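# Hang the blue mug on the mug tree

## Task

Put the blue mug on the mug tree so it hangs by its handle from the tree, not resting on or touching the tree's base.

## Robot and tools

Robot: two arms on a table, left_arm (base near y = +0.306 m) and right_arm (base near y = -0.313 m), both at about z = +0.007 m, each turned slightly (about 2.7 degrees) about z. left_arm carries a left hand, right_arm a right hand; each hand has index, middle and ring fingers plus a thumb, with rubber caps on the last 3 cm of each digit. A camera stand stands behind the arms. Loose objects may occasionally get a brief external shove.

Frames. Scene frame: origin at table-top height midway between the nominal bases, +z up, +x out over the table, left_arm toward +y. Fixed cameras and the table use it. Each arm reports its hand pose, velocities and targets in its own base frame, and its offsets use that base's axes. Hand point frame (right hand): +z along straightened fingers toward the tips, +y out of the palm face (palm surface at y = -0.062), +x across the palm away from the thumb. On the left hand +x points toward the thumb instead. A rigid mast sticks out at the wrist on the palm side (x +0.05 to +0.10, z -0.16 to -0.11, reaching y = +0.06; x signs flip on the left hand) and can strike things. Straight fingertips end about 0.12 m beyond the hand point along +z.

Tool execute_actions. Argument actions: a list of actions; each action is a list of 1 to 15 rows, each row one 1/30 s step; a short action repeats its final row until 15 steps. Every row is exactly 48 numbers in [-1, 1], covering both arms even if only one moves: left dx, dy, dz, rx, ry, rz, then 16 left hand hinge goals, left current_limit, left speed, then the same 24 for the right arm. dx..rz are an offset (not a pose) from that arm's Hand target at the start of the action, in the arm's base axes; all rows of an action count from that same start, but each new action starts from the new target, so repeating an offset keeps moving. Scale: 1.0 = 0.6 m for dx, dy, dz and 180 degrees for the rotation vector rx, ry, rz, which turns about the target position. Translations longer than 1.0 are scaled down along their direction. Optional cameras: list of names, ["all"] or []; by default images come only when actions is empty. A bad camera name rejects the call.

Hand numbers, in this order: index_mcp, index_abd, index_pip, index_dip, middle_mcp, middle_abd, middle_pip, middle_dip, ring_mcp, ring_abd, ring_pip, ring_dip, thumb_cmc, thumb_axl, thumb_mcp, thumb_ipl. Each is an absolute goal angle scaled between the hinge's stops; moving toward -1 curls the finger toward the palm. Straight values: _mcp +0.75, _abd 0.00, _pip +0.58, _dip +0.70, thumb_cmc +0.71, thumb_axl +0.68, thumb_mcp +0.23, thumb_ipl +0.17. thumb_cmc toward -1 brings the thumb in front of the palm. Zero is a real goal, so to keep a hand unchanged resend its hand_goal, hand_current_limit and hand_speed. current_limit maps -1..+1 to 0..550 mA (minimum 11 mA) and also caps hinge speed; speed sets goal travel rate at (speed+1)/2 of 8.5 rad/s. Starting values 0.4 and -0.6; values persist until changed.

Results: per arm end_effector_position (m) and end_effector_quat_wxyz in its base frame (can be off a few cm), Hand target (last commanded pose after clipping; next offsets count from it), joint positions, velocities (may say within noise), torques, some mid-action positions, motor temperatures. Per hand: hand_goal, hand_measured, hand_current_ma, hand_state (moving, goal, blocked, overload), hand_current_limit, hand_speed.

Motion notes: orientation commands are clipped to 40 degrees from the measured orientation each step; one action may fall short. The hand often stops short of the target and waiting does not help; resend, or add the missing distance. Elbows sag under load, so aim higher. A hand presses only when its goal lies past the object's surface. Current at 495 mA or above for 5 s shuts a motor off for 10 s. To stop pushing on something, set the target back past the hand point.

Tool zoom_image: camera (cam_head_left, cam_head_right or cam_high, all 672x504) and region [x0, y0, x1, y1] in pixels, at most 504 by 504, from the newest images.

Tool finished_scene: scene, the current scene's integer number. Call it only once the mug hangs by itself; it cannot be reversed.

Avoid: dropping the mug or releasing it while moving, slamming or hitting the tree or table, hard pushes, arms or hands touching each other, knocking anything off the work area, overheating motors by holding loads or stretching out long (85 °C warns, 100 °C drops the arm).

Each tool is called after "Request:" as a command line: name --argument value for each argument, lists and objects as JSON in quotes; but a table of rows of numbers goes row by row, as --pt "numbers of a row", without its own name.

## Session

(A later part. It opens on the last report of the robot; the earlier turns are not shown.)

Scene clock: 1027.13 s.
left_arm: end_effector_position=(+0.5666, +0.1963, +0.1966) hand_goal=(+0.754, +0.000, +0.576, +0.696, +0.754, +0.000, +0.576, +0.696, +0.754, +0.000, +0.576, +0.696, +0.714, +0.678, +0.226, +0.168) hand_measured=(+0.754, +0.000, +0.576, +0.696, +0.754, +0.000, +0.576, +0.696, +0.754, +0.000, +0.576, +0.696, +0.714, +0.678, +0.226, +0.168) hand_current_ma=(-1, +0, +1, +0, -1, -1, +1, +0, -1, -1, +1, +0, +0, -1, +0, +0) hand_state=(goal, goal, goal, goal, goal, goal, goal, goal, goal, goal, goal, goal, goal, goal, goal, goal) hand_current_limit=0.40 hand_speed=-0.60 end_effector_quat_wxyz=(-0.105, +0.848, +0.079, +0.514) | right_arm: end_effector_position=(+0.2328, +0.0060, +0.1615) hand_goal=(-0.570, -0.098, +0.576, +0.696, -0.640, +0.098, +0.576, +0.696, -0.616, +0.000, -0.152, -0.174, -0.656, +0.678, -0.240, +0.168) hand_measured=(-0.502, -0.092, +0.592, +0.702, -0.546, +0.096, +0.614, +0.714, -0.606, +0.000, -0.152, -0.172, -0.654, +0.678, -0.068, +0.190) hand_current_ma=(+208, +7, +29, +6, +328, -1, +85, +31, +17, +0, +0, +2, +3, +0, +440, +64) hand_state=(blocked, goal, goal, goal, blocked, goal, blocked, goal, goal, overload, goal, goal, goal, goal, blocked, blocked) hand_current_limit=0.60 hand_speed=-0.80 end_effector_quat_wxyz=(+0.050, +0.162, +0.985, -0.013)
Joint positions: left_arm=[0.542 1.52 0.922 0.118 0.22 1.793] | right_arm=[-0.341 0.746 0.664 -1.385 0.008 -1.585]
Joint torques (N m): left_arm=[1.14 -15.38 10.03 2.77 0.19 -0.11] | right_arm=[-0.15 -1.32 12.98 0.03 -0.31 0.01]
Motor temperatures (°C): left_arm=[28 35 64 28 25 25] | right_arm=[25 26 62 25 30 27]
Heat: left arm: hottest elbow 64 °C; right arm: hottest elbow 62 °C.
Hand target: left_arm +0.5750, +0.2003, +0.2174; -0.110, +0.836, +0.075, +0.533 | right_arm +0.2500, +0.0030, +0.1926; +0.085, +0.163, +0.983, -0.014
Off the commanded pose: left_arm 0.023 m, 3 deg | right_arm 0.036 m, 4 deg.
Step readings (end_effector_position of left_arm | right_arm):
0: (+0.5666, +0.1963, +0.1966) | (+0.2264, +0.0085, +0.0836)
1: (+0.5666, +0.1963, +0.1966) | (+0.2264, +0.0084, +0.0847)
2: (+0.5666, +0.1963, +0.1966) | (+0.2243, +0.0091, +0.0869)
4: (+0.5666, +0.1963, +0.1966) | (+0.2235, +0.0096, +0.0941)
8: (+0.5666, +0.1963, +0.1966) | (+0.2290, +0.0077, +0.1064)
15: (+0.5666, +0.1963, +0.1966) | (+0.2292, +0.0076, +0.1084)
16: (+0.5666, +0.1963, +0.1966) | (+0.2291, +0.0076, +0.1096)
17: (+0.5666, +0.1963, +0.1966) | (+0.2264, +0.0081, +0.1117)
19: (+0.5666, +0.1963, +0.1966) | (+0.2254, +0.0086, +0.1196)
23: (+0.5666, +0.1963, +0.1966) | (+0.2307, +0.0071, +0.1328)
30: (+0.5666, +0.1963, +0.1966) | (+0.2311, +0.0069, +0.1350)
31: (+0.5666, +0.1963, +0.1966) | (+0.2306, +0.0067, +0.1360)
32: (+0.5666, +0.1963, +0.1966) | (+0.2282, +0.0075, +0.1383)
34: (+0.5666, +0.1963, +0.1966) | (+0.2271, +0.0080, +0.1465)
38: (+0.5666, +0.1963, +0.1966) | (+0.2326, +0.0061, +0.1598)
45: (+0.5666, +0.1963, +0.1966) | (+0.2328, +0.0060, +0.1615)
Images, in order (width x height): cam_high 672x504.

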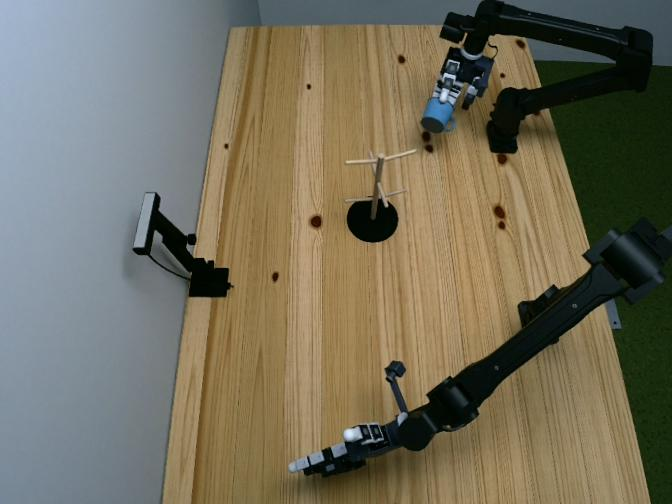

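Request:
execute_actions --actions '[[[0,0,0,0,0,0,0.754,0,0.576,0.696,0.754,0,0.576,0.696,0.754,0,0.576,0.696,0.714,0.678,0.226,0.168,0.4,-0.6,0.0217,0.0335,0.005,0,0,-0.0292,-0.57,-0.098,0.5766,0.6957,-0.64,0.098,0.5766,0.6957,-0.617,0,-0.153,-0.174,-0.657,0.677,-0.24,0.168,0.6,-0.8]],[[0,0,0,0,0,0,0.754,0,0.576,0.696,0.754,0,0.576,0.696,0.754,0,0.576,0.696,0.714,0.678,0.226,0.168,0.4,-0.6,0.0217,0.0335,0,0,0,-0.0292,-0.57,-0.098,0.5766,0.6957,-0.64,0.098,0.5766,0.6957,-0.617,0,-0.153,-0.174,-0.657,0.677,-0.24,0.168,0.6,-0.8]],[[0,0,0,0,0,0,0.754,0,0.576,0.696,0.754,0,0.576,0.696,0.754,0,0.576,0.696,0.714,0.678,0.226,0.168,0.4,-0.6,0.0217,0.0335,0,0,0,-0.0292,-0.57,-0.098,0.5766,0.6957,-0.64,0.098,0.5766,0.6957,-0.617,0,-0.153,-0.174,-0.657,0.677,-0.24,0.168,0.6,-0.8]],[[0,0,0,0,0,0,0.754,0,0.576,0.696,0.754,0,0.576,0.696,0.754,0,0.576,0.696,0.714,0.678,0.226,0.168,0.4,-0.6,0.0217,0.0335,0,0,0,-0.0292,-0.57,-0.098,0.5766,0.6957,-0.64,0.098,0.5766,0.6957,-0.617,0,-0.153,-0.174,-0.657,0.677,-0.24,0.168,0.6,-0.8]]]' --cameras '["cam_high"]'

Scene clock: 1037.93 s.
left_arm: end_effector_position=(+0.5666, +0.1963, +0.1966) hand_goal=(+0.754, +0.000, +0.576, +0.696, +0.754, +0.000, +0.576, +0.696, +0.754, +0.000, +0.576, +0.696, +0.714, +0.678, +0.226, +0.168) hand_measured=(+0.754, +0.000, +0.576, +0.696, +0.754, +0.000, +0.576, +0.696, +0.754, +0.000, +0.576, +0.696, +0.714, +0.678, +0.226, +0.168) hand_current_ma=(-1, +0, +1, +0, -1, -1, +1, +0, -1, -1, +1, +0, +0, -1, +0, +0) hand_state=(goal, goal, goal, goal, goal, goal, goal, goal, goal, goal, goal, goal, goal, goal, goal, goal) hand_current_limit=0.40 hand_speed=-0.60 end_effector_quat_wxyz=(-0.105, +0.848, +0.079, +0.514) | right_arm: end_effector_position=(+0.2791, +0.0763, +0.1585) hand_goal=(-0.570, -0.098, +0.576, +0.696, -0.640, +0.098, +0.576, +0.696, -0.616, +0.000, -0.152, -0.174, -0.656, +0.678, -0.240, +0.168) hand_measured=(-0.504, -0.088, +0.594, +0.702, -0.546, +0.098, +0.626, +0.722, -0.606, +0.000, -0.152, -0.172, -0.654, +0.678, -0.074, +0.190) hand_current_ma=(+197, +11, +30, +6, +325, +0, +125, +51, +17, +0, +0, +2, +1, +1, +440, +66) hand_state=(blocked, goal, goal, goal, blocked, goal, blocked, blocked, goal, overload, goal, goal, goal, goal, blocked, blocked) hand_current_limit=0.60 hand_speed=-0.80 end_effector_quat_wxyz=(+0.050, +0.331, +0.941, -0.053)
Joint positions: left_arm=[0.542 1.52 0.922 0.118 0.22 1.793] | right_arm=[0.237 0.852 0.712 -1.405 0.143 -0.659]
Joint torques (N m): left_arm=[1.08 -15.38 10.04 2.77 0.19 -0.11] | right_arm=[-0.15 -1.85 13.79 0.2 0.03 0.13]
Motor temperatures (°C): left_arm=[28 36 64 28 25 25] | right_arm=[25 26 67 25 30 27]
Heat: left arm: hottest elbow 64 °C; right arm: hottest elbow 67 °C.
Hand target: left_arm +0.5750, +0.2003, +0.2174; -0.110, +0.836, +0.075, +0.533 | right_arm +0.3021, +0.0834, +0.1957; +0.081, +0.340, +0.936, -0.030
Off the commanded pose: left_arm 0.023 m, 3 deg | right_arm 0.044 m, 5 deg.
Step readings (end_effector_position of left_arm | right_arm):
0: (+0.5666, +0.1963, +0.1966) | (+0.2328, +0.0060, +0.1615)
1: (+0.5666, +0.1963, +0.1966) | (+0.2334, +0.0074, +0.1616)
2: (+0.5666, +0.1963, +0.1966) | (+0.2357, +0.0094, +0.1615)
4: (+0.5666, +0.1963, +0.1966) | (+0.2373, +0.0201, +0.1616)
8: (+0.5666, +0.1963, +0.1966) | (+0.2381, +0.0286, +0.1607)
15: (+0.5666, +0.1963, +0.1966) | (+0.2411, +0.0249, +0.1605)
16: (+0.5666, +0.1963, +0.1966) | (+0.2420, +0.0263, +0.1606)
17: (+0.5666, +0.1963, +0.1966) | (+0.2443, +0.0280, +0.1604)
19: (+0.5666, +0.1963, +0.1966) | (+0.2466, +0.0380, +0.1609)
23: (+0.5666, +0.1963, +0.1966) | (+0.2487, +0.0467, +0.1602)
30: (+0.5666, +0.1963, +0.1966) | (+0.2523, +0.0425, +0.1590)
31: (+0.5666, +0.1963, +0.1966) | (+0.2530, +0.0437, +0.1591)
32: (+0.5666, +0.1963, +0.1966) | (+0.2553, +0.0453, +0.1590)
34: (+0.5666, +0.1963, +0.1966) | (+0.2580, +0.0555, +0.1592)
38: (+0.5666, +0.1963, +0.1966) | (+0.2620, +0.0643, +0.1590)
45: (+0.5666, +0.1963, +0.1966) | (+0.2653, +0.0598, +0.1587)
46: (+0.5666, +0.1963, +0.1966) | (+0.2659, +0.0608, +0.1586)
47: (+0.5666, +0.1963, +0.1966) | (+0.2682, +0.0626, +0.1590)
49: (+0.5666, +0.1963, +0.1966) | (+0.2712, +0.0726, +0.1589)
53: (+0.5666, +0.1963, +0.1966) | (+0.2749, +0.0835, +0.1584)
60: (+0.5666, +0.1963, +0.1966) | (+0.2785, +0.0771, +0.1584)
Images, in order (width x height): cam_high 672x504.

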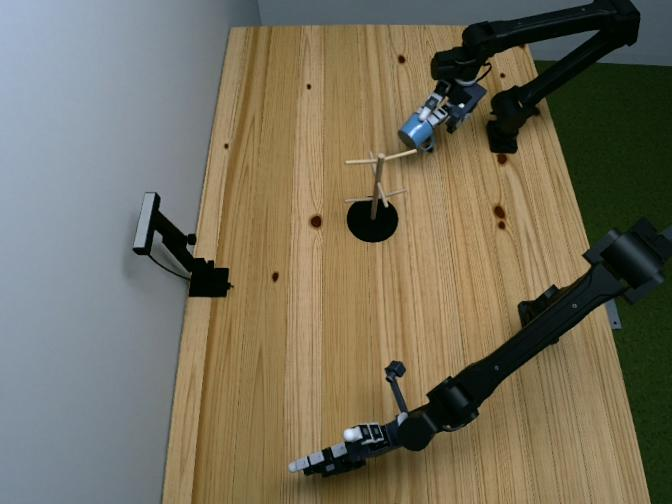

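Request:
execute_actions --actions '[[[0,0,0,0,0,0,0.754,0,0.576,0.696,0.754,0,0.576,0.696,0.754,0,0.576,0.696,0.714,0.678,0.226,0.168,0.4,-0.6,-0.0175,0.03,0,0,0,-0.0278,-0.57,-0.098,0.5766,0.6957,-0.64,0.098,0.5766,0.6957,-0.617,0,-0.153,-0.174,-0.657,0.677,-0.24,0.168,0.6,-0.8]],[[0,0,0,0,0,0,0.754,0,0.576,0.696,0.754,0,0.576,0.696,0.754,0,0.576,0.696,0.714,0.678,0.226,0.168,0.4,-0.6,-0.0175,0.03,0,0,0,-0.0278,-0.57,-0.098,0.5766,0.6957,-0.64,0.098,0.5766,0.6957,-0.617,0,-0.153,-0.174,-0.657,0.677,-0.24,0.168,0.6,-0.8]],[[0,0,0,0,0,0,0.754,0,0.576,0.696,0.754,0,0.576,0.696,0.754,0,0.576,0.696,0.714,0.678,0.226,0.168,0.4,-0.6,-0.0175,0.03,0,0,0,-0.0278,-0.57,-0.098,0.5766,0.6957,-0.64,0.098,0.5766,0.6957,-0.617,0,-0.153,-0.174,-0.657,0.677,-0.24,0.168,0.6,-0.8]],[[0,0,0,0,0,0,0.754,0,0.576,0.696,0.754,0,0.576,0.696,0.754,0,0.576,0.696,0.714,0.678,0.226,0.168,0.4,-0.6,-0.0175,0.03,0,0,0,-0.0278,-0.57,-0.098,0.5766,0.6957,-0.64,0.098,0.5766,0.6957,-0.617,0,-0.153,-0.174,-0.657,0.677,-0.24,0.168,0.6,-0.8]]]' --cameras '["cam_high"]'

Scene clock: 1048.10 s.
left_arm: end_effector_position=(+0.5666, +0.1963, +0.1966) hand_goal=(+0.754, +0.000, +0.576, +0.696, +0.754, +0.000, +0.576, +0.696, +0.754, +0.000, +0.576, +0.696, +0.714, +0.678, +0.226, +0.168) hand_measured=(+0.754, +0.000, +0.576, +0.696, +0.754, +0.000, +0.576, +0.696, +0.754, +0.000, +0.576, +0.696, +0.714, +0.678, +0.226, +0.168) hand_current_ma=(-1, +0, +1, +0, -1, -1, +1, +0, -1, -1, +1, +0, +0, -1, +0, +0) hand_state=(goal, goal, goal, goal, goal, goal, goal, goal, goal, goal, goal, goal, goal, goal, goal, goal) hand_current_limit=0.40 hand_speed=-0.60 end_effector_quat_wxyz=(-0.105, +0.848, +0.079, +0.514) | right_arm: end_effector_position=(+0.2420, +0.1412, +0.1612) hand_goal=(-0.570, -0.098, +0.576, +0.696, -0.640, +0.098, +0.576, +0.696, -0.616, +0.000, -0.152, -0.174, -0.656, +0.678, -0.240, +0.168) hand_measured=(-0.510, -0.090, +0.596, +0.702, -0.546, +0.096, +0.628, +0.722, -0.604, +0.000, -0.152, -0.172, -0.656, +0.678, -0.076, +0.192) hand_current_ma=(+177, +8, +35, +7, +325, -1, +136, +54, +18, +0, +0, +2, +0, +0, +440, +69) hand_state=(blocked, goal, goal, goal, blocked, goal, blocked, blocked, goal, overload, goal, goal, goal, goal, blocked, blocked) hand_current_limit=0.60 hand_speed=-0.80 end_effector_quat_wxyz=(+0.056, +0.487, +0.868, -0.078)
Joint positions: left_arm=[0.542 1.52 0.922 0.118 0.22 1.793] | right_arm=[0.773 0.921 0.749 -1.517 0.152 0.234]
Joint torques (N m): left_arm=[1.14 -15.33 10.03 2.78 0.19 -0.11] | right_arm=[-0.32 -2.26 13.5 -0.05 0.49 0.17]
Motor temperatures (°C): left_arm=[28 36 64 28 25 25] | right_arm=[25 26 67 25 30 27]
Heat: left arm: hottest elbow 64 °C; right arm: hottest elbow 67 °C.
Hand target: left_arm +0.5750, +0.2003, +0.2174; -0.110, +0.836, +0.075, +0.533 | right_arm +0.2601, +0.1554, +0.1956; +0.075, +0.498, +0.863, -0.043
Off the commanded pose: left_arm 0.023 m, 3 deg | right_arm 0.041 m, 5 deg.
Step readings (end_effector_position of left_arm | right_arm):
0: (+0.5666, +0.1963, +0.1966) | (+0.2791, +0.0763, +0.1585)
1: (+0.5666, +0.1963, +0.1966) | (+0.2785, +0.0776, +0.1585)
2: (+0.5666, +0.1963, +0.1966) | (+0.2771, +0.0791, +0.1584)
4: (+0.5666, +0.1963, +0.1966) | (+0.2725, +0.0890, +0.1581)
8: (+0.5666, +0.1963, +0.1966) | (+0.2673, +0.0999, +0.1579)
15: (+0.5666, +0.1963, +0.1966) | (+0.2701, +0.0931, +0.1584)
16: (+0.5666, +0.1963, +0.1966) | (+0.2691, +0.0945, +0.1583)
17: (+0.5666, +0.1963, +0.1966) | (+0.2676, +0.0958, +0.1584)
19: (+0.5666, +0.1963, +0.1966) | (+0.2623, +0.1052, +0.1583)
23: (+0.5666, +0.1963, +0.1966) | (+0.2563, +0.1149, +0.1581)
30: (+0.5666, +0.1963, +0.1966) | (+0.2583, +0.1099, +0.1583)
31: (+0.5666, +0.1963, +0.1966) | (+0.2575, +0.1112, +0.1582)
32: (+0.5666, +0.1963, +0.1966) | (+0.2563, +0.1115, +0.1587)
34: (+0.5666, +0.1963, +0.1966) | (+0.2521, +0.1199, +0.1590)
38: (+0.5666, +0.1963, +0.1966) | (+0.2482, +0.1308, +0.1592)
45: (+0.5666, +0.1963, +0.1966) | (+0.2502, +0.1262, +0.1599)
46: (+0.5666, +0.1963, +0.1966) | (+0.2492, +0.1273, +0.1598)
47: (+0.5666, +0.1963, +0.1966) | (+0.2481, +0.1278, +0.1607)
49: (+0.5666, +0.1963, +0.1966) | (+0.2434, +0.1368, +0.1605)
53: (+0.5666, +0.1963, +0.1966) | (+0.2403, +0.1466, +0.1604)
60: (+0.5666, +0.1963, +0.1966) | (+0.2417, +0.1422, +0.1610)
Images, in order (width x height): cam_high 672x504.

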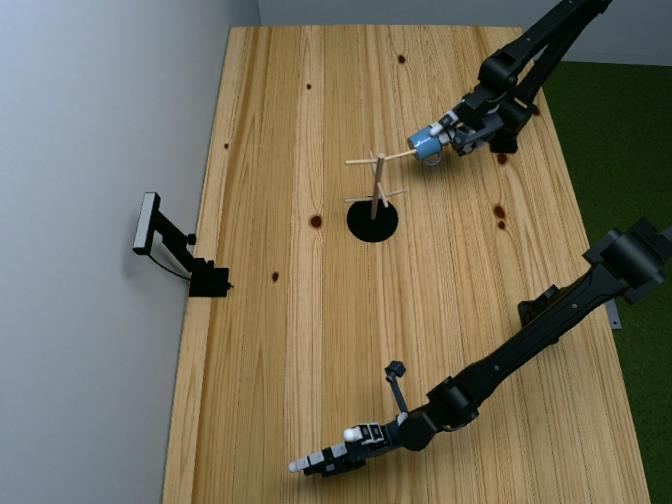

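Next stage B3.

Request:
execute_actions --actions '[[[0,0,0,0,0,0,0.754,0,0.576,0.696,0.754,0,0.576,0.696,0.754,0,0.576,0.696,0.714,0.678,0.226,0.168,0.4,-0.6,-0.046,0.0166,0,0,0,-0.0292,-0.57,-0.098,0.5766,0.6957,-0.64,0.098,0.5766,0.6957,-0.617,0,-0.153,-0.174,-0.657,0.677,-0.24,0.168,0.6,-0.8]],[[0,0,0,0,0,0,0.754,0,0.576,0.696,0.754,0,0.576,0.696,0.754,0,0.576,0.696,0.714,0.678,0.226,0.168,0.4,-0.6,-0.046,0.0166,0,0,0,-0.0292,-0.57,-0.098,0.5766,0.6957,-0.64,0.098,0.5766,0.6957,-0.617,0,-0.153,-0.174,-0.657,0.677,-0.24,0.168,0.6,-0.8]],[[0,0,0,0,0,0,0.754,0,0.576,0.696,0.754,0,0.576,0.696,0.754,0,0.576,0.696,0.714,0.678,0.226,0.168,0.4,-0.6,-0.046,0.0166,0,0,0,-0.0292,-0.57,-0.098,0.5766,0.6957,-0.64,0.098,0.5766,0.6957,-0.617,0,-0.153,-0.174,-0.657,0.677,-0.24,0.168,0.6,-0.8]],[[0,0,0,0,0,0,0.754,0,0.576,0.696,0.754,0,0.576,0.696,0.754,0,0.576,0.696,0.714,0.678,0.226,0.168,0.4,-0.6,-0.046,0.0166,0,0,0,-0.0292,-0.57,-0.098,0.5766,0.6957,-0.64,0.098,0.5766,0.6957,-0.617,0,-0.153,-0.174,-0.657,0.677,-0.24,0.168,0.6,-0.8]]]' --cameras '["cam_high", "cam_head_left"]'

Scene clock: 1060.07 s.
left_arm: end_effector_position=(+0.5666, +0.1963, +0.1966) hand_goal=(+0.754, +0.000, +0.576, +0.696, +0.754, +0.000, +0.576, +0.696, +0.754, +0.000, +0.576, +0.696, +0.714, +0.678, +0.226, +0.168) hand_measured=(+0.754, +0.000, +0.576, +0.696, +0.754, +0.000, +0.576, +0.696, +0.754, +0.000, +0.576, +0.696, +0.714, +0.678, +0.226, +0.168) hand_current_ma=(-1, +0, +1, +0, -1, -1, +1, +0, -1, -1, +1, +0, +0, -1, +0, +0) hand_state=(goal, goal, goal, goal, goal, goal, goal, goal, goal, goal, goal, goal, goal, goal, goal, goal) hand_current_limit=0.40 hand_speed=-0.60 end_effector_quat_wxyz=(-0.105, +0.848, +0.079, +0.514) | right_arm: end_effector_position=(+0.1440, +0.1800, +0.1688) hand_goal=(-0.570, -0.098, +0.576, +0.696, -0.640, +0.098, +0.576, +0.696, -0.616, +0.000, -0.152, -0.174, -0.656, +0.678, -0.240, +0.168) hand_measured=(-0.514, -0.096, +0.604, +0.712, -0.548, +0.092, +0.628, +0.722, -0.604, +0.000, -0.152, -0.172, -0.654, +0.678, -0.104, +0.192) hand_current_ma=(+161, +2, +59, +27, +319, -6, +134, +53, +18, +0, +0, +2, +1, +1, +440, +74) hand_state=(blocked, goal, blocked, goal, blocked, goal, blocked, blocked, goal, overload, goal, goal, goal, goal, blocked, blocked) hand_current_limit=0.60 hand_speed=-0.80 end_effector_quat_wxyz=(+0.067, +0.638, +0.763, -0.084)
Joint positions: left_arm=[0.542 1.52 0.922 0.118 0.22 1.793] | right_arm=[1.323 0.995 0.795 -1.582 0.048 1.15]
Joint torques (N m): left_arm=[1.14 -15.38 10.03 2.77 0.19 -0.11] | right_arm=[-0.38 -2.73 12.62 -0.49 0.68 0.21]
Motor temperatures (°C): left_arm=[28 36 64 28 25 25] | right_arm=[25 26 67 25 30 27]
Heat: left arm: hottest elbow 64 °C; right arm: hottest elbow 67 °C.
Hand target: left_arm +0.5750, +0.2003, +0.2174; -0.110, +0.836, +0.075, +0.533 | right_arm +0.1497, +0.1953, +0.1957; +0.066, +0.647, +0.758, -0.056
Off the commanded pose: left_arm 0.023 m, 3 deg | right_arm 0.031 m, 3 deg.
Step readings (end_effector_position of left_arm | right_arm):
0: (+0.5666, +0.1963, +0.1966) | (+0.2420, +0.1412, +0.1612)
1: (+0.5666, +0.1963, +0.1966) | (+0.2398, +0.1425, +0.1608)
2: (+0.5666, +0.1963, +0.1966) | (+0.2367, +0.1414, +0.1617)
4: (+0.5666, +0.1963, +0.1966) | (+0.2253, +0.1493, +0.1610)
8: (+0.5666, +0.1963, +0.1966) | (+0.2161, +0.1561, +0.1615)
15: (+0.5666, +0.1963, +0.1966) | (+0.2169, +0.1507, +0.1626)
16: (+0.5666, +0.1963, +0.1966) | (+0.2144, +0.1518, +0.1621)
17: (+0.5666, +0.1963, +0.1966) | (+0.2111, +0.1524, +0.1629)
19: (+0.5666, +0.1963, +0.1966) | (+0.1993, +0.1575, +0.1628)
23: (+0.5666, +0.1963, +0.1966) | (+0.1911, +0.1634, +0.1634)
30: (+0.5666, +0.1963, +0.1966) | (+0.1923, +0.1591, +0.1649)
31: (+0.5666, +0.1963, +0.1966) | (+0.1893, +0.1599, +0.1642)
32: (+0.5666, +0.1963, +0.1966) | (+0.1855, +0.1605, +0.1649)
34: (+0.5666, +0.1963, +0.1966) | (+0.1746, +0.1662, +0.1649)
38: (+0.5666, +0.1963, +0.1966) | (+0.1675, +0.1726, +0.1657)
45: (+0.5666, +0.1963, +0.1966) | (+0.1681, +0.1692, +0.1669)
46: (+0.5666, +0.1963, +0.1966) | (+0.1655, +0.1698, +0.1664)
47: (+0.5666, +0.1963, +0.1966) | (+0.1607, +0.1707, +0.1667)
49: (+0.5666, +0.1963, +0.1966) | (+0.1504, +0.1757, +0.1671)
53: (+0.5666, +0.1963, +0.1966) | (+0.1441, +0.1839, +0.1674)
60: (+0.5666, +0.1963, +0.1966) | (+0.1441, +0.1809, +0.1686)
Images, in order (width x height): cam_head_left 672x504, cam_high 672x504.

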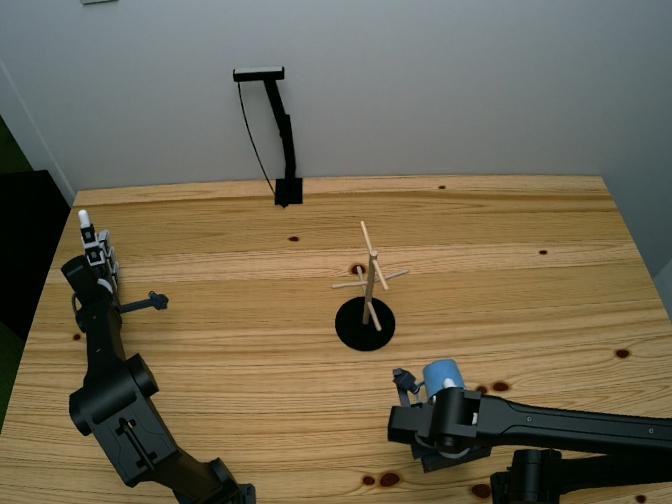

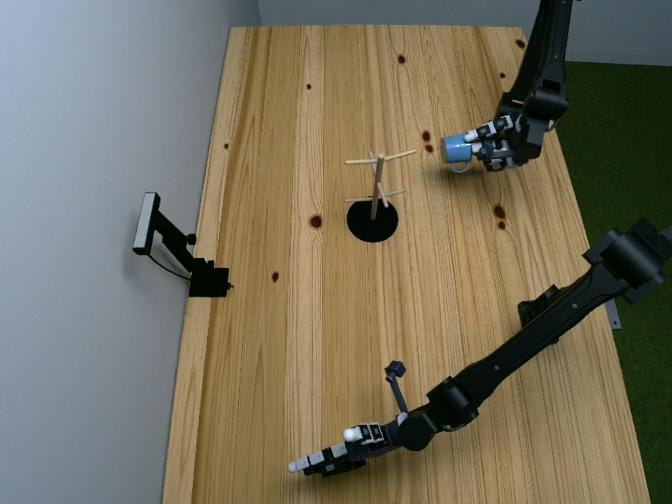

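Request:
execute_actions --actions '[[[0,0,0,0,0,0,0.754,0,0.576,0.696,0.754,0,0.576,0.696,0.754,0,0.576,0.696,0.714,0.678,0.226,0.168,0.4,-0.6,0.0227,0.0236,0.0144,0.0353,-0.0227,-0.0183,-0.57,-0.098,0.5766,0.6957,-0.64,0.098,0.5766,0.6957,-0.617,0,-0.153,-0.174,-0.657,0.677,-0.24,0.168,0.6,-0.8]],[[0,0,0,0,0,0,0.754,0,0.576,0.696,0.754,0,0.576,0.696,0.754,0,0.576,0.696,0.714,0.678,0.226,0.168,0.4,-0.6,0.0227,0.0236,0.0144,0.0353,-0.0227,-0.0183,-0.57,-0.098,0.5766,0.6957,-0.64,0.098,0.5766,0.6957,-0.617,0,-0.153,-0.174,-0.657,0.677,-0.24,0.168,0.6,-0.8]],[[0,0,0,0,0,0,0.754,0,0.576,0.696,0.754,0,0.576,0.696,0.754,0,0.576,0.696,0.714,0.678,0.226,0.168,0.4,-0.6,0.0227,0.0236,0.0144,0.0353,-0.0227,-0.0183,-0.57,-0.098,0.5766,0.6957,-0.64,0.098,0.5766,0.6957,-0.617,0,-0.153,-0.174,-0.657,0.677,-0.24,0.168,0.6,-0.8]],[[0,0,0,0,0,0,0.754,0,0.576,0.696,0.754,0,0.576,0.696,0.754,0,0.576,0.696,0.714,0.678,0.226,0.168,0.4,-0.6,0.0227,0.0236,0.0144,0.0353,-0.0227,-0.0183,-0.57,-0.098,0.5766,0.6957,-0.64,0.098,0.5766,0.6957,-0.617,0,-0.153,-0.174,-0.657,0.677,-0.24,0.168,0.6,-0.8]]]' --cameras '["cam_high", "cam_head_left"]'

Scene clock: 1070.47 s.
left_arm: end_effector_position=(+0.5666, +0.1963, +0.1966) hand_goal=(+0.754, +0.000, +0.576, +0.696, +0.754, +0.000, +0.576, +0.696, +0.754, +0.000, +0.576, +0.696, +0.714, +0.678, +0.226, +0.168) hand_measured=(+0.754, +0.000, +0.576, +0.696, +0.754, +0.000, +0.576, +0.696, +0.754, +0.000, +0.576, +0.696, +0.714, +0.678, +0.226, +0.168) hand_current_ma=(-1, +0, +1, +0, -1, -1, +1, +0, -1, -1, +1, +0, +0, -1, +0, +0) hand_state=(goal, goal, goal, goal, goal, goal, goal, goal, goal, goal, goal, goal, goal, goal, goal, goal) hand_current_limit=0.40 hand_speed=-0.60 end_effector_quat_wxyz=(-0.105, +0.848, +0.079, +0.514) | right_arm: end_effector_position=(+0.1934, +0.2401, +0.2064) hand_goal=(-0.570, -0.098, +0.576, +0.696, -0.640, +0.098, +0.576, +0.696, -0.616, +0.000, -0.152, -0.174, -0.656, +0.678, -0.240, +0.168) hand_measured=(-0.514, -0.090, +0.604, +0.712, -0.546, +0.098, +0.628, +0.722, -0.604, +0.000, -0.152, -0.172, -0.652, +0.678, -0.106, +0.196) hand_current_ma=(+161, +9, +59, +27, +320, -1, +137, +54, +18, +0, +0, +2, +3, +1, +440, +88) hand_state=(blocked, goal, blocked, goal, blocked, goal, blocked, blocked, goal, overload, goal, goal, goal, goal, blocked, blocked) hand_current_limit=0.60 hand_speed=-0.80 end_effector_quat_wxyz=(+0.034, +0.722, +0.672, +0.159)
Joint positions: left_arm=[0.542 1.52 0.922 0.118 0.22 1.793] | right_arm=[1.309 0.944 0.806 -1.195 0.224 1.354]
Joint torques (N m): left_arm=[1.08 -15.44 10.03 2.77 0.19 -0.11] | right_arm=[-1.85 -3.37 11.56 1.46 0.86 -0.02]
Motor temperatures (°C): left_arm=[28 36 64 28 25 25] | right_arm=[25 26 66 25 31 27]
Heat: left arm: hottest elbow 64 °C; right arm: hottest elbow 66 °C.
Hand target: left_arm +0.5750, +0.2003, +0.2174; -0.110, +0.836, +0.075, +0.533 | right_arm +0.2042, +0.2519, +0.2301; +0.022, +0.728, +0.656, +0.195
Off the commanded pose: left_arm 0.023 m, 3 deg | right_arm 0.029 m, 5 deg.
Step readings (end_effector_position of left_arm | right_arm):
0: (+0.5666, +0.1963, +0.1966) | (+0.1440, +0.1799, +0.1688)
1: (+0.5666, +0.1963, +0.1966) | (+0.1451, +0.1797, +0.1695)
2: (+0.5666, +0.1963, +0.1966) | (+0.1476, +0.1804, +0.1710)
4: (+0.5666, +0.1963, +0.1966) | (+0.1520, +0.1859, +0.1740)
8: (+0.5666, +0.1963, +0.1966) | (+0.1539, +0.1919, +0.1764)
15: (+0.5666, +0.1963, +0.1966) | (+0.1536, +0.1905, +0.1767)
16: (+0.5666, +0.1963, +0.1966) | (+0.1553, +0.1914, +0.1776)
17: (+0.5666, +0.1963, +0.1966) | (+0.1582, +0.1942, +0.1793)
19: (+0.5666, +0.1963, +0.1966) | (+0.1639, +0.2034, +0.1836)
23: (+0.5666, +0.1963, +0.1966) | (+0.1657, +0.2070, +0.1857)
30: (+0.5666, +0.1963, +0.1966) | (+0.1656, +0.2065, +0.1857)
31: (+0.5666, +0.1963, +0.1966) | (+0.1672, +0.2077, +0.1869)
32: (+0.5666, +0.1963, +0.1966) | (+0.1705, +0.2112, +0.1889)
34: (+0.5666, +0.1963, +0.1966) | (+0.1771, +0.2195, +0.1937)
38: (+0.5666, +0.1963, +0.1966) | (+0.1794, +0.2233, +0.1954)
45: (+0.5666, +0.1963, +0.1966) | (+0.1793, +0.2228, +0.1954)
46: (+0.5666, +0.1963, +0.1966) | (+0.1811, +0.2241, +0.1969)
47: (+0.5666, +0.1963, +0.1966) | (+0.1847, +0.2279, +0.1996)
49: (+0.5666, +0.1963, +0.1966) | (+0.1915, +0.2364, +0.2050)
53: (+0.5666, +0.1963, +0.1966) | (+0.1934, +0.2406, +0.2065)
60: (+0.5666, +0.1963, +0.1966) | (+0.1934, +0.2402, +0.2064)
Images, in order (width x height): cam_head_left 672x504, cam_high 672x504.

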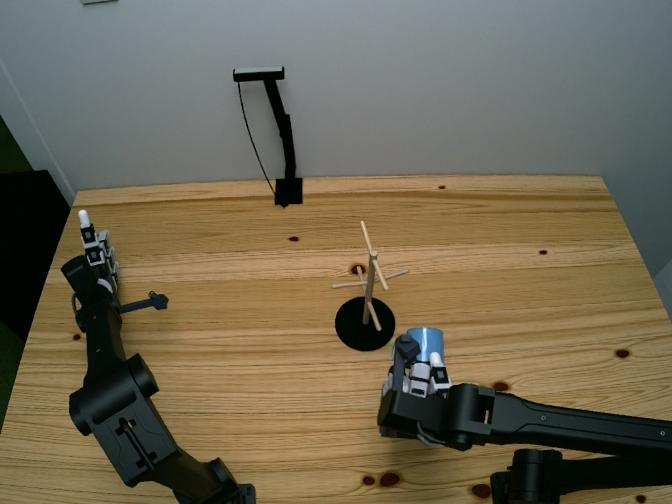

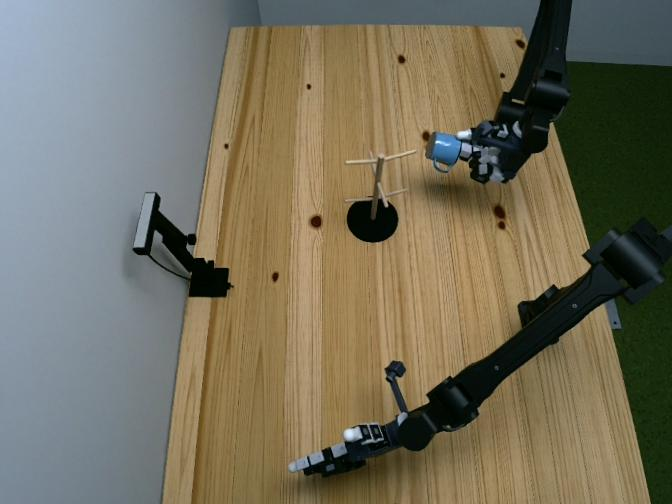

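Request:
execute_actions --actions '[[[0,0,0,0,0,0,0.754,0,0.576,0.696,0.754,0,0.576,0.696,0.754,0,0.576,0.696,0.714,0.678,0.226,0.168,0.4,-0.6,0.0202,0.0068,0.0282,0.0353,-0.0227,-0.0183,-0.57,-0.098,0.5766,0.6957,-0.64,0.098,0.5766,0.6957,-0.617,0,-0.153,-0.174,-0.657,0.677,-0.24,0.168,0.6,-0.8]],[[0,0,0,0,0,0,0.754,0,0.576,0.696,0.754,0,0.576,0.696,0.754,0,0.576,0.696,0.714,0.678,0.226,0.168,0.4,-0.6,0.0202,0.0068,0.0282,0.0353,-0.0227,-0.0183,-0.57,-0.098,0.5766,0.6957,-0.64,0.098,0.5766,0.6957,-0.617,0,-0.153,-0.174,-0.657,0.677,-0.24,0.168,0.6,-0.8]],[[0,0,0,0,0,0,0.754,0,0.576,0.696,0.754,0,0.576,0.696,0.754,0,0.576,0.696,0.714,0.678,0.226,0.168,0.4,-0.6,0.0202,0.0068,0.0282,0.0353,-0.0227,-0.0183,-0.57,-0.098,0.5766,0.6957,-0.64,0.098,0.5766,0.6957,-0.617,0,-0.153,-0.174,-0.657,0.677,-0.24,0.168,0.6,-0.8]],[[0,0,0,0,0,0,0.754,0,0.576,0.696,0.754,0,0.576,0.696,0.754,0,0.576,0.696,0.714,0.678,0.226,0.168,0.4,-0.6,0.0202,0.0068,0.0282,0.0353,-0.0227,-0.0183,-0.57,-0.098,0.5766,0.6957,-0.64,0.098,0.5766,0.6957,-0.617,0,-0.153,-0.174,-0.657,0.677,-0.24,0.168,0.6,-0.8]]]' --cameras '["cam_high", "cam_head_left"]'

Scene clock: 1082.93 s.
left_arm: end_effector_position=(+0.5666, +0.1963, +0.1966) hand_goal=(+0.754, +0.000, +0.576, +0.696, +0.754, +0.000, +0.576, +0.696, +0.754, +0.000, +0.576, +0.696, +0.714, +0.678, +0.226, +0.168) hand_measured=(+0.754, +0.000, +0.576, +0.696, +0.754, +0.000, +0.576, +0.696, +0.754, +0.000, +0.576, +0.696, +0.714, +0.678, +0.226, +0.168) hand_current_ma=(-1, +0, +1, +0, -1, -1, +1, +0, -1, -1, +1, +0, +0, -1, +0, +0) hand_state=(goal, goal, goal, goal, goal, goal, goal, goal, goal, goal, goal, goal, goal, goal, goal, goal) hand_current_limit=0.40 hand_speed=-0.60 end_effector_quat_wxyz=(-0.105, +0.848, +0.079, +0.514) | right_arm: end_effector_position=(+0.2453, +0.2682, +0.2813) hand_goal=(-0.570, -0.098, +0.576, +0.696, -0.640, +0.098, +0.576, +0.696, -0.616, +0.000, -0.152, -0.174, -0.656, +0.678, -0.240, +0.168) hand_measured=(-0.514, -0.084, +0.604, +0.712, -0.546, +0.104, +0.630, +0.724, -0.604, +0.000, -0.152, -0.172, -0.650, +0.680, -0.108, +0.198) hand_current_ma=(+161, +20, +59, +27, +324, +5, +144, +57, +18, +0, +0, +2, +8, +1, +440, +95) hand_state=(blocked, goal, blocked, goal, blocked, goal, blocked, blocked, goal, overload, goal, goal, goal, goal, blocked, blocked) hand_current_limit=0.60 hand_speed=-0.80 end_effector_quat_wxyz=(-0.017, +0.751, +0.521, +0.405)
Joint positions: left_arm=[0.542 1.52 0.922 0.118 0.22 1.793] | right_arm=[1.266 0.866 0.788 -0.76 0.443 1.45]
Joint torques (N m): left_arm=[1.14 -15.38 10.04 2.77 0.19 -0.11] | right_arm=[-1.79 -3.72 10.15 2.41 0.86 -0.21]
Motor temperatures (°C): left_arm=[28 36 64 28 25 25] | right_arm=[25 26 65 25 31 27]
Heat: left arm: hottest elbow 64 °C; right arm: hottest elbow 65 °C.
Hand target: left_arm +0.5750, +0.2003, +0.2174; -0.110, +0.836, +0.075, +0.533 | right_arm +0.2526, +0.2683, +0.2979; -0.024, +0.750, +0.501, +0.431
Off the commanded pose: left_arm 0.023 m, 3 deg | right_arm 0.018 m, 4 deg.
Step readings (end_effector_position of left_arm | right_arm):
0: (+0.5666, +0.1963, +0.1966) | (+0.1934, +0.2401, +0.2064)
1: (+0.5666, +0.1963, +0.1966) | (+0.1952, +0.2408, +0.2085)
2: (+0.5666, +0.1963, +0.1966) | (+0.1985, +0.2426, +0.2117)
4: (+0.5666, +0.1963, +0.1966) | (+0.2042, +0.2465, +0.2199)
8: (+0.5666, +0.1963, +0.1966) | (+0.2064, +0.2476, +0.2260)
15: (+0.5666, +0.1963, +0.1966) | (+0.2063, +0.2476, +0.2260)
16: (+0.5666, +0.1963, +0.1966) | (+0.2083, +0.2478, +0.2283)
17: (+0.5666, +0.1963, +0.1966) | (+0.2117, +0.2496, +0.2318)
19: (+0.5666, +0.1963, +0.1966) | (+0.2172, +0.2532, +0.2397)
23: (+0.5666, +0.1963, +0.1966) | (+0.2194, +0.2549, +0.2450)
30: (+0.5666, +0.1963, +0.1966) | (+0.2194, +0.2549, +0.2450)
31: (+0.5666, +0.1963, +0.1966) | (+0.2213, +0.2551, +0.2472)
32: (+0.5666, +0.1963, +0.1966) | (+0.2246, +0.2564, +0.2506)
34: (+0.5666, +0.1963, +0.1966) | (+0.2300, +0.2594, +0.2583)
38: (+0.5666, +0.1963, +0.1966) | (+0.2323, +0.2618, +0.2635)
45: (+0.5666, +0.1963, +0.1966) | (+0.2324, +0.2619, +0.2636)
46: (+0.5666, +0.1963, +0.1966) | (+0.2342, +0.2617, +0.2658)
47: (+0.5666, +0.1963, +0.1966) | (+0.2373, +0.2627, +0.2690)
49: (+0.5666, +0.1963, +0.1966) | (+0.2425, +0.2651, +0.2762)
53: (+0.5666, +0.1963, +0.1966) | (+0.2453, +0.2679, +0.2811)
60: (+0.5666, +0.1963, +0.1966) | (+0.2454, +0.2683, +0.2813)
Images, in order (width x height): cam_head_left 672x504, cam_high 672x504.

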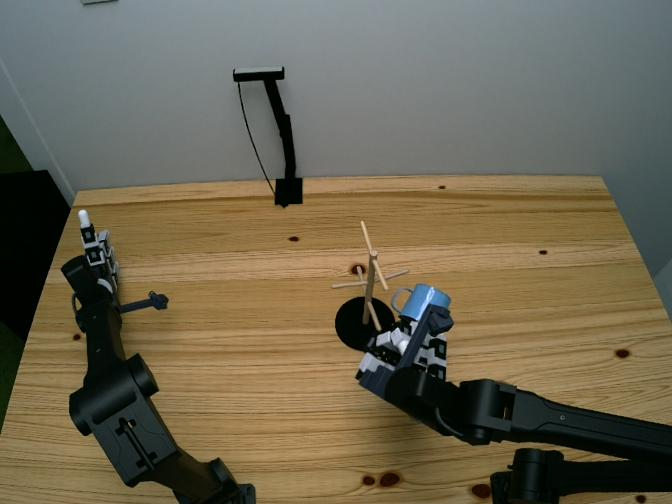

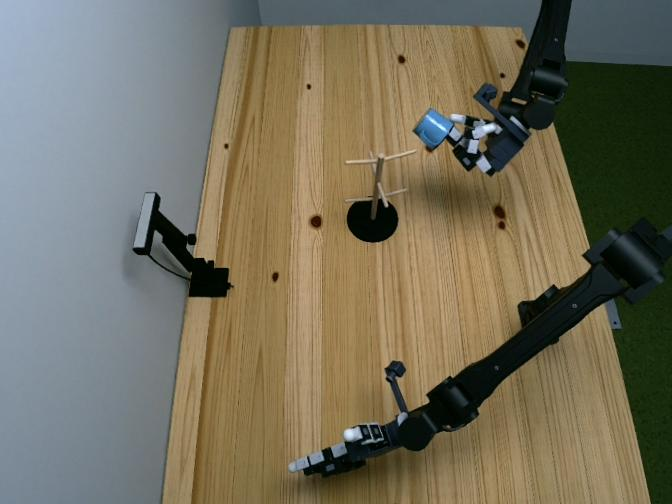

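Request:
execute_actions --actions '[[[0,0,0,0,0,0,0.754,0,0.576,0.696,0.754,0,0.576,0.696,0.754,0,0.576,0.696,0.714,0.678,0.226,0.168,0.4,-0.6,0.0113,-0.0088,0.0328,0.0353,-0.0227,-0.0183,-0.57,-0.098,0.5766,0.6957,-0.64,0.098,0.5766,0.6957,-0.617,0,-0.153,-0.174,-0.657,0.677,-0.24,0.168,0.6,-0.8]],[[0,0,0,0,0,0,0.754,0,0.576,0.696,0.754,0,0.576,0.696,0.754,0,0.576,0.696,0.714,0.678,0.226,0.168,0.4,-0.6,0.0113,-0.0088,0.0328,0.0353,-0.0227,-0.0183,-0.57,-0.098,0.5766,0.6957,-0.64,0.098,0.5766,0.6957,-0.617,0,-0.153,-0.174,-0.657,0.677,-0.24,0.168,0.6,-0.8]],[[0,0,0,0,0,0,0.754,0,0.576,0.696,0.754,0,0.576,0.696,0.754,0,0.576,0.696,0.714,0.678,0.226,0.168,0.4,-0.6,0.0113,-0.0088,0.0328,0.0353,-0.0227,-0.0183,-0.57,-0.098,0.5766,0.6957,-0.64,0.098,0.5766,0.6957,-0.617,0,-0.153,-0.174,-0.657,0.677,-0.24,0.168,0.6,-0.8]],[[0,0,0,0,0,0,0.754,0,0.576,0.696,0.754,0,0.576,0.696,0.754,0,0.576,0.696,0.714,0.678,0.226,0.168,0.4,-0.6,0.0113,-0.0088,0.0328,0.0353,-0.0227,-0.0183,-0.57,-0.098,0.5766,0.6957,-0.64,0.098,0.5766,0.6957,-0.617,0,-0.153,-0.174,-0.657,0.677,-0.24,0.168,0.6,-0.8]]]' --cameras '["cam_high", "cam_head_left"]'

Scene clock: 1097.53 s.
left_arm: end_effector_position=(+0.5666, +0.1963, +0.1966) hand_goal=(+0.754, +0.000, +0.576, +0.696, +0.754, +0.000, +0.576, +0.696, +0.754, +0.000, +0.576, +0.696, +0.714, +0.678, +0.226, +0.168) hand_measured=(+0.754, +0.000, +0.576, +0.696, +0.754, +0.000, +0.576, +0.696, +0.754, +0.000, +0.576, +0.696, +0.714, +0.678, +0.226, +0.168) hand_current_ma=(-1, +0, +1, +0, -1, -1, +1, +0, -1, -1, +1, +0, +0, -1, +0, +0) hand_state=(goal, goal, goal, goal, goal, goal, goal, goal, goal, goal, goal, goal, goal, goal, goal, goal) hand_current_limit=0.40 hand_speed=-0.60 end_effector_quat_wxyz=(-0.105, +0.848, +0.079, +0.514) | right_arm: end_effector_position=(+0.2749, +0.2517, +0.3604) hand_goal=(-0.570, -0.098, +0.576, +0.696, -0.640, +0.098, +0.576, +0.696, -0.616, +0.000, -0.152, -0.174, -0.656, +0.678, -0.240, +0.168) hand_measured=(-0.516, -0.080, +0.604, +0.712, -0.546, +0.108, +0.632, +0.724, -0.610, +0.000, -0.152, -0.172, -0.648, +0.680, -0.108, +0.198) hand_current_ma=(+152, +28, +58, +26, +324, +11, +145, +59, +9, +0, +0, +2, +12, +2, +440, +96) hand_state=(blocked, goal, blocked, goal, blocked, goal, blocked, blocked, goal, overload, goal, goal, goal, goal, blocked, blocked) hand_current_limit=0.60 hand_speed=-0.80 end_effector_quat_wxyz=(-0.069, +0.720, +0.318, +0.613)
Joint positions: left_arm=[0.542 1.52 0.922 0.118 0.22 1.793] | right_arm=[1.238 0.795 0.724 -0.243 0.686 1.47]
Joint torques (N m): left_arm=[1.14 -15.5 10.04 2.77 0.19 -0.11] | right_arm=[-1.61 -3.02 10.04 2.69 0.45 -0.59]
Motor temperatures (°C): left_arm=[28 36 65 28 25 25] | right_arm=[25 26 65 25 32 27]
Heat: left arm: hottest elbow 65 °C; right arm: hottest elbow 65 °C.
Hand target: left_arm +0.5750, +0.2003, +0.2174; -0.110, +0.836, +0.075, +0.533 | right_arm +0.2797, +0.2472, +0.3766; -0.068, +0.710, +0.305, +0.631
Off the commanded pose: left_arm 0.023 m, 3 deg | right_arm 0.017 m, 3 deg.
Step readings (end_effector_position of left_arm | right_arm):
0: (+0.5666, +0.1963, +0.1966) | (+0.2453, +0.2682, +0.2813)
1: (+0.5666, +0.1963, +0.1966) | (+0.2469, +0.2672, +0.2834)
2: (+0.5666, +0.1963, +0.1966) | (+0.2493, +0.2663, +0.2867)
4: (+0.5666, +0.1963, +0.1966) | (+0.2519, +0.2641, +0.2939)
8: (+0.5666, +0.1963, +0.1966) | (+0.2527, +0.2635, +0.3031)
15: (+0.5666, +0.1963, +0.1966) | (+0.2528, +0.2637, +0.3036)
16: (+0.5666, +0.1963, +0.1966) | (+0.2543, +0.2621, +0.3057)
17: (+0.5666, +0.1963, +0.1966) | (+0.2567, +0.2606, +0.3089)
19: (+0.5666, +0.1963, +0.1966) | (+0.2590, +0.2596, +0.3148)
23: (+0.5666, +0.1963, +0.1966) | (+0.2601, +0.2604, +0.3220)
30: (+0.5666, +0.1963, +0.1966) | (+0.2602, +0.2606, +0.3225)
31: (+0.5666, +0.1963, +0.1966) | (+0.2613, +0.2593, +0.3245)
32: (+0.5666, +0.1963, +0.1966) | (+0.2633, +0.2577, +0.3280)
34: (+0.5666, +0.1963, +0.1966) | (+0.2662, +0.2556, +0.3344)
38: (+0.5666, +0.1963, +0.1966) | (+0.2677, +0.2558, +0.3411)
45: (+0.5666, +0.1963, +0.1966) | (+0.2679, +0.2560, +0.3418)
46: (+0.5666, +0.1963, +0.1966) | (+0.2690, +0.2542, +0.3442)
47: (+0.5666, +0.1963, +0.1966) | (+0.2704, +0.2527, +0.3474)
49: (+0.5666, +0.1963, +0.1966) | (+0.2729, +0.2508, +0.3541)
53: (+0.5666, +0.1963, +0.1966) | (+0.2748, +0.2514, +0.3598)
60: (+0.5666, +0.1963, +0.1966) | (+0.2749, +0.2517, +0.3604)
Images, in order (width x height): cam_head_left 672x504, cam_high 672x504.

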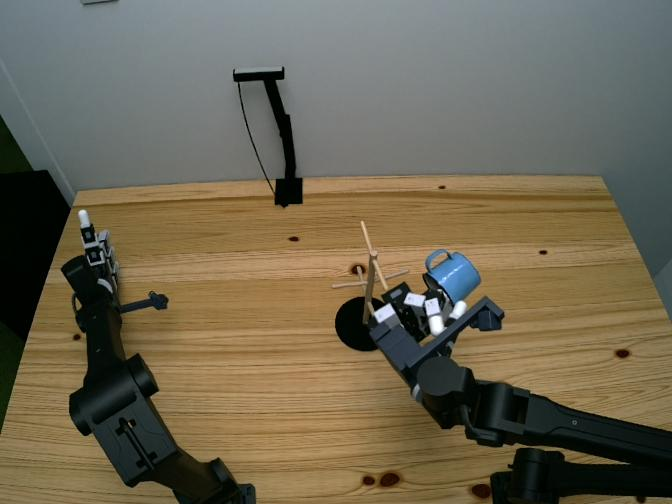

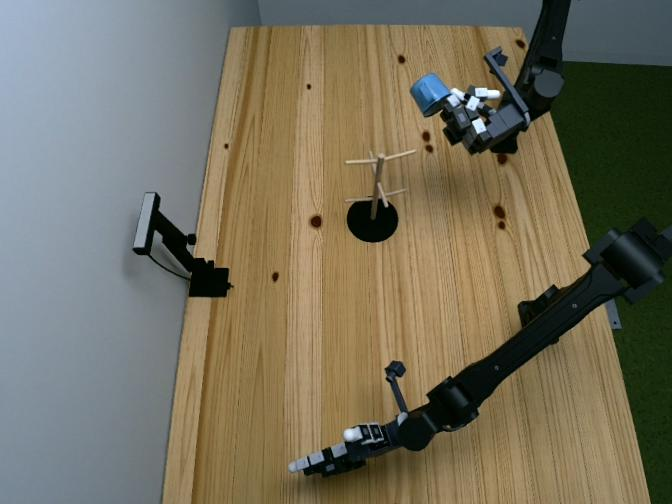

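Request:
execute_actions --actions '[[[0,0,0,0,0,0,0.754,0,0.576,0.696,0.754,0,0.576,0.696,0.754,0,0.576,0.696,0.714,0.678,0.226,0.168,0.4,-0.6,-0.002,-0.006,0.01,0.0353,-0.0227,-0.0183,-0.57,-0.098,0.5766,0.6957,-0.64,0.098,0.5766,0.6957,-0.617,0,-0.153,-0.174,-0.657,0.677,-0.24,0.168,0.6,-0.8]],[[0,0,0,0,0,0,0.754,0,0.576,0.696,0.754,0,0.576,0.696,0.754,0,0.576,0.696,0.714,0.678,0.226,0.168,0.4,-0.6,-0.002,-0.006,0.01,0.0353,-0.0227,-0.0183,-0.57,-0.098,0.5766,0.6957,-0.64,0.098,0.5766,0.6957,-0.617,0,-0.153,-0.174,-0.657,0.677,-0.24,0.168,0.6,-0.8]],[[0,0,0,0,0,0,0.754,0,0.576,0.696,0.754,0,0.576,0.696,0.754,0,0.576,0.696,0.714,0.678,0.226,0.168,0.4,-0.6,-0.002,-0.006,0.01,0.0353,-0.0227,-0.0183,-0.57,-0.098,0.5766,0.6957,-0.64,0.098,0.5766,0.6957,-0.617,0,-0.153,-0.174,-0.657,0.677,-0.24,0.168,0.6,-0.8]],[[0,0,0,0,0,0,0.754,0,0.576,0.696,0.754,0,0.576,0.696,0.754,0,0.576,0.696,0.714,0.678,0.226,0.168,0.4,-0.6,-0.002,-0.006,0.01,0.0353,-0.0227,-0.0183,-0.57,-0.098,0.5766,0.6957,-0.64,0.098,0.5766,0.6957,-0.617,0,-0.153,-0.174,-0.657,0.677,-0.24,0.168,0.6,-0.8]]]' --cameras '["all"]'

Request:
zoom_image --camera "cam_head_left" --region '[340, 180, 540, 340]'

Request:
zoom_image --camera "cam_high" --region '[340, 30, 520, 170]'

Scene clock: 1115.17 s.
left_arm: end_effector_position=(+0.5666, +0.1963, +0.1966) hand_goal=(+0.754, +0.000, +0.576, +0.696, +0.754, +0.000, +0.576, +0.696, +0.754, +0.000, +0.576, +0.696, +0.714, +0.678, +0.226, +0.168) hand_measured=(+0.754, +0.000, +0.576, +0.696, +0.754, +0.000, +0.576, +0.696, +0.754, +0.000, +0.576, +0.696, +0.714, +0.678, +0.226, +0.168) hand_current_ma=(-1, +0, +1, +0, -1, -1, +1, +0, -1, -1, +1, +0, +0, -1, +0, +0) hand_state=(goal, goal, goal, goal, goal, goal, goal, goal, goal, goal, goal, goal, goal, goal, goal, goal) hand_current_limit=0.40 hand_speed=-0.60 end_effector_quat_wxyz=(-0.105, +0.848, +0.079, +0.514) | right_arm: end_effector_position=(+0.2786, +0.2294, +0.3894) hand_goal=(-0.570, -0.098, +0.576, +0.696, -0.640, +0.098, +0.576, +0.696, -0.616, +0.000, -0.152, -0.174, -0.656, +0.678, -0.240, +0.168) hand_measured=(-0.522, -0.078, +0.602, +0.710, -0.546, +0.108, +0.632, +0.724, -0.616, +0.044, -0.152, -0.172, -0.642, +0.682, -0.108, +0.202) hand_current_ma=(+128, +31, +54, +22, +324, +14, +145, +59, +1, +0, +0, +2, +22, +4, +440, +115) hand_state=(blocked, goal, blocked, goal, blocked, goal, blocked, blocked, goal, overload, goal, goal, goal, goal, blocked, blocked) hand_current_limit=0.60 hand_speed=-0.80 end_effector_quat_wxyz=(-0.108, +0.624, +0.072, +0.771)
Joint positions: left_arm=[0.542 1.52 0.922 0.118 0.22 1.793] | right_arm=[1.254 0.935 0.599 0.716 0.965 1.277]
Joint torques (N m): left_arm=[1.2 -15.38 10.04 2.78 0.19 -0.11] | right_arm=[0.32 -2.9 9.07 2 -0.37 -0.83]
Motor temperatures (°C): left_arm=[28 36 65 28 25 25] | right_arm=[25 26 64 25 31 27]
Heat: left arm: hottest elbow 65 °C; right arm: hottest elbow 64 °C.
Hand target: left_arm +0.5750, +0.2003, +0.2174; -0.110, +0.836, +0.075, +0.533 | right_arm +0.2749, +0.2328, +0.4005; -0.106, +0.612, +0.083, +0.779
Off the commanded pose: left_arm 0.023 m, 3 deg | right_arm 0.012 m, 2 deg.
Step readings (end_effector_position of left_arm | right_arm):
0: (+0.5666, +0.1963, +0.1966) | (+0.2749, +0.2517, +0.3604)
1: (+0.5666, +0.1963, +0.1966) | (+0.2756, +0.2493, +0.3620)
2: (+0.5666, +0.1963, +0.1966) | (+0.2764, +0.2454, +0.3644)
4: (+0.5666, +0.1963, +0.1966) | (+0.2771, +0.2413, +0.3665)
8: (+0.5666, +0.1963, +0.1966) | (+0.2775, +0.2420, +0.3671)
15: (+0.5666, +0.1963, +0.1966) | (+0.2776, +0.2423, +0.3682)
16: (+0.5666, +0.1963, +0.1966) | (+0.2779, +0.2394, +0.3697)
17: (+0.5666, +0.1963, +0.1966) | (+0.2783, +0.2359, +0.3717)
19: (+0.5666, +0.1963, +0.1966) | (+0.2784, +0.2314, +0.3741)
23: (+0.5666, +0.1963, +0.1966) | (+0.2794, +0.2353, +0.3750)
30: (+0.5666, +0.1963, +0.1966) | (+0.2799, +0.2369, +0.3755)
31: (+0.5666, +0.1963, +0.1966) | (+0.2796, +0.2344, +0.3768)
32: (+0.5666, +0.1963, +0.1966) | (+0.2790, +0.2311, +0.3787)
34: (+0.5666, +0.1963, +0.1966) | (+0.2781, +0.2286, +0.3810)
38: (+0.5666, +0.1963, +0.1966) | (+0.2791, +0.2319, +0.3814)
45: (+0.5666, +0.1963, +0.1966) | (+0.2793, +0.2323, +0.3818)
46: (+0.5666, +0.1963, +0.1966) | (+0.2791, +0.2311, +0.3833)
47: (+0.5666, +0.1963, +0.1966) | (+0.2782, +0.2278, +0.3850)
49: (+0.5666, +0.1963, +0.1966) | (+0.2777, +0.2265, +0.3879)
53: (+0.5666, +0.1963, +0.1966) | (+0.2789, +0.2300, +0.3886)
60: (+0.5666, +0.1963, +0.1966) | (+0.2787, +0.2296, +0.3887)

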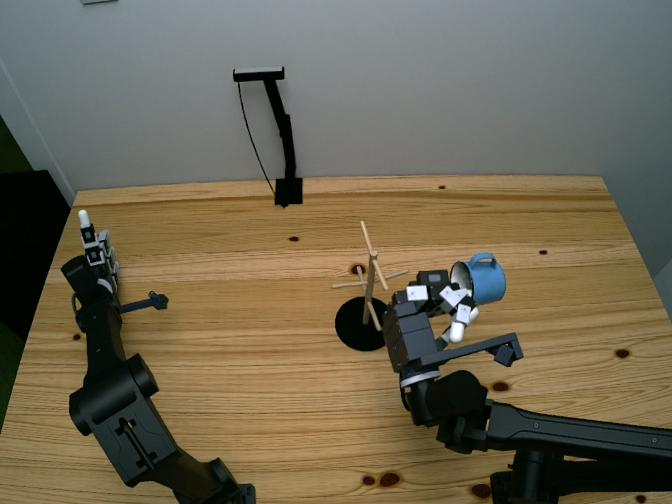

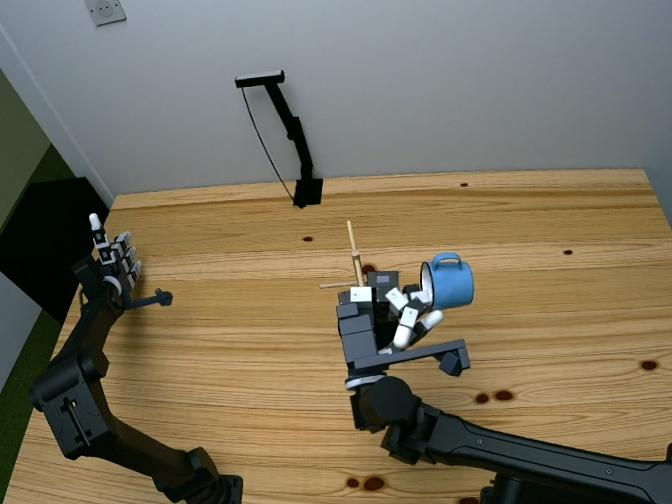

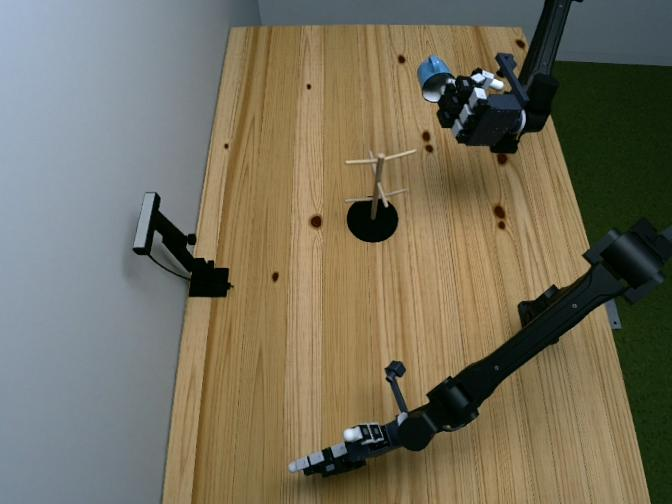

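Scaled by 2.520 from the camera's 672x504 image, which has a finer 960x720 frame.

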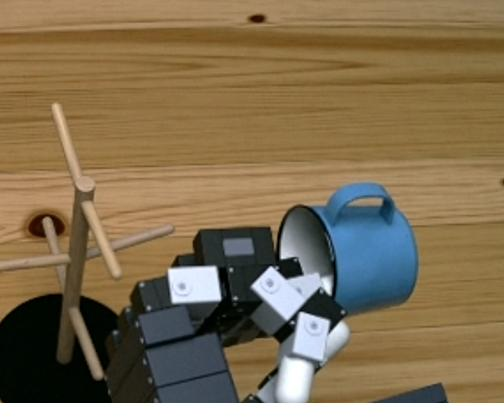

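Scaled by 2.800 from the camera's 672x504 image, which has a finer 960x720 frame.

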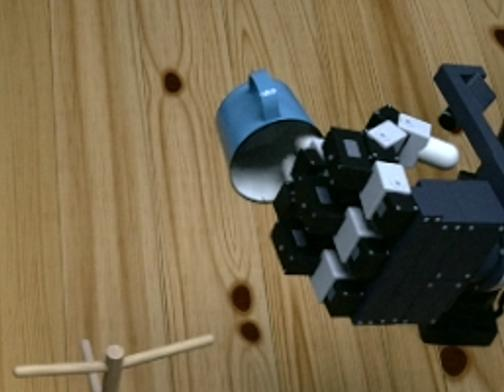

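Request:
zoom_image --camera "cam_head_left" --region '[445, 240, 515, 310]'

Request:
zoom_image --camera "cam_head_right" --region '[415, 245, 485, 315]'

Request:
zoom_image --camera "cam_high" --region '[405, 40, 465, 100]'

Request:
zoom_image --camera "cam_head_left" --region '[330, 215, 430, 355]'

Request:
zoom_image --camera "cam_high" --region '[335, 140, 435, 250]'

Scaled by 7.200 from the camera's 672x504 image, which has a finer 960x720 frame.

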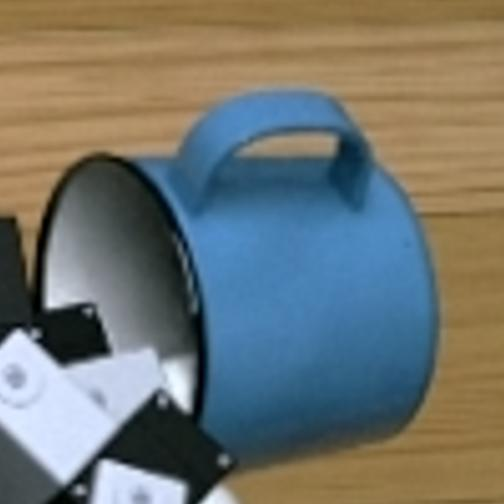

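Scaled by 7.200 from the camera's 672x504 image, which has a finer 960x720 frame.

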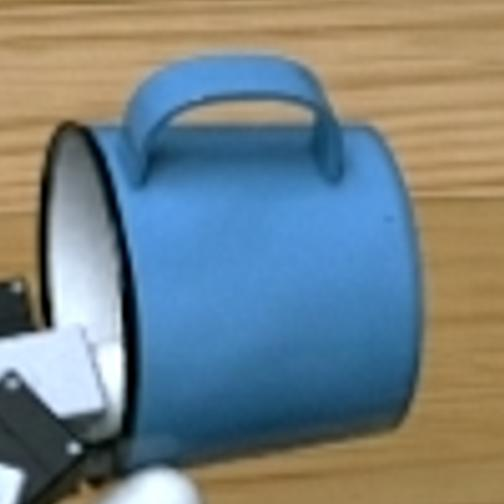

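Scaled by 8.400 from the camera's 672x504 image, which has a finer 960x720 frame.

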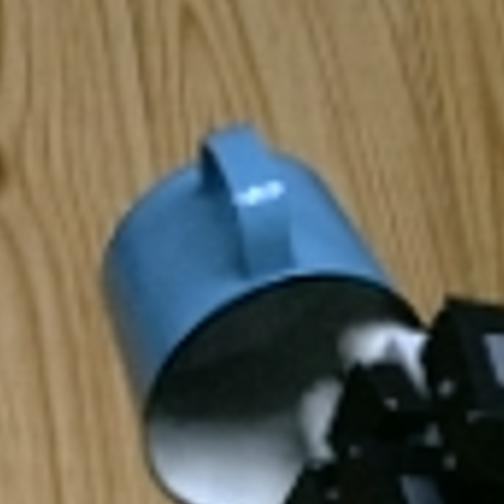

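Scaled by 3.600 from the camera's 672x504 image, which has a finer 960x720 frame.

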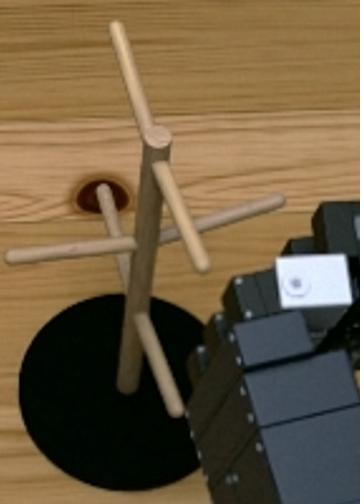

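Scaled by 4.582 from the camera's 672x504 image, which has a finer 960x720 frame.

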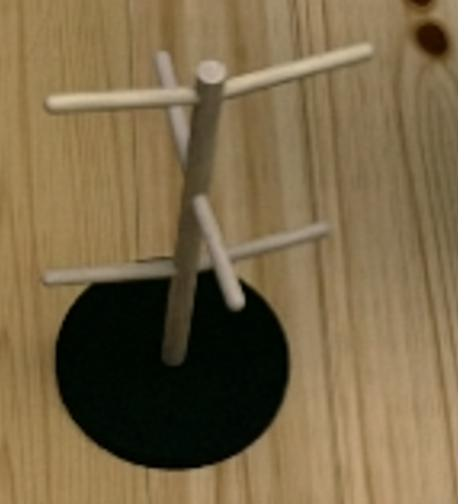

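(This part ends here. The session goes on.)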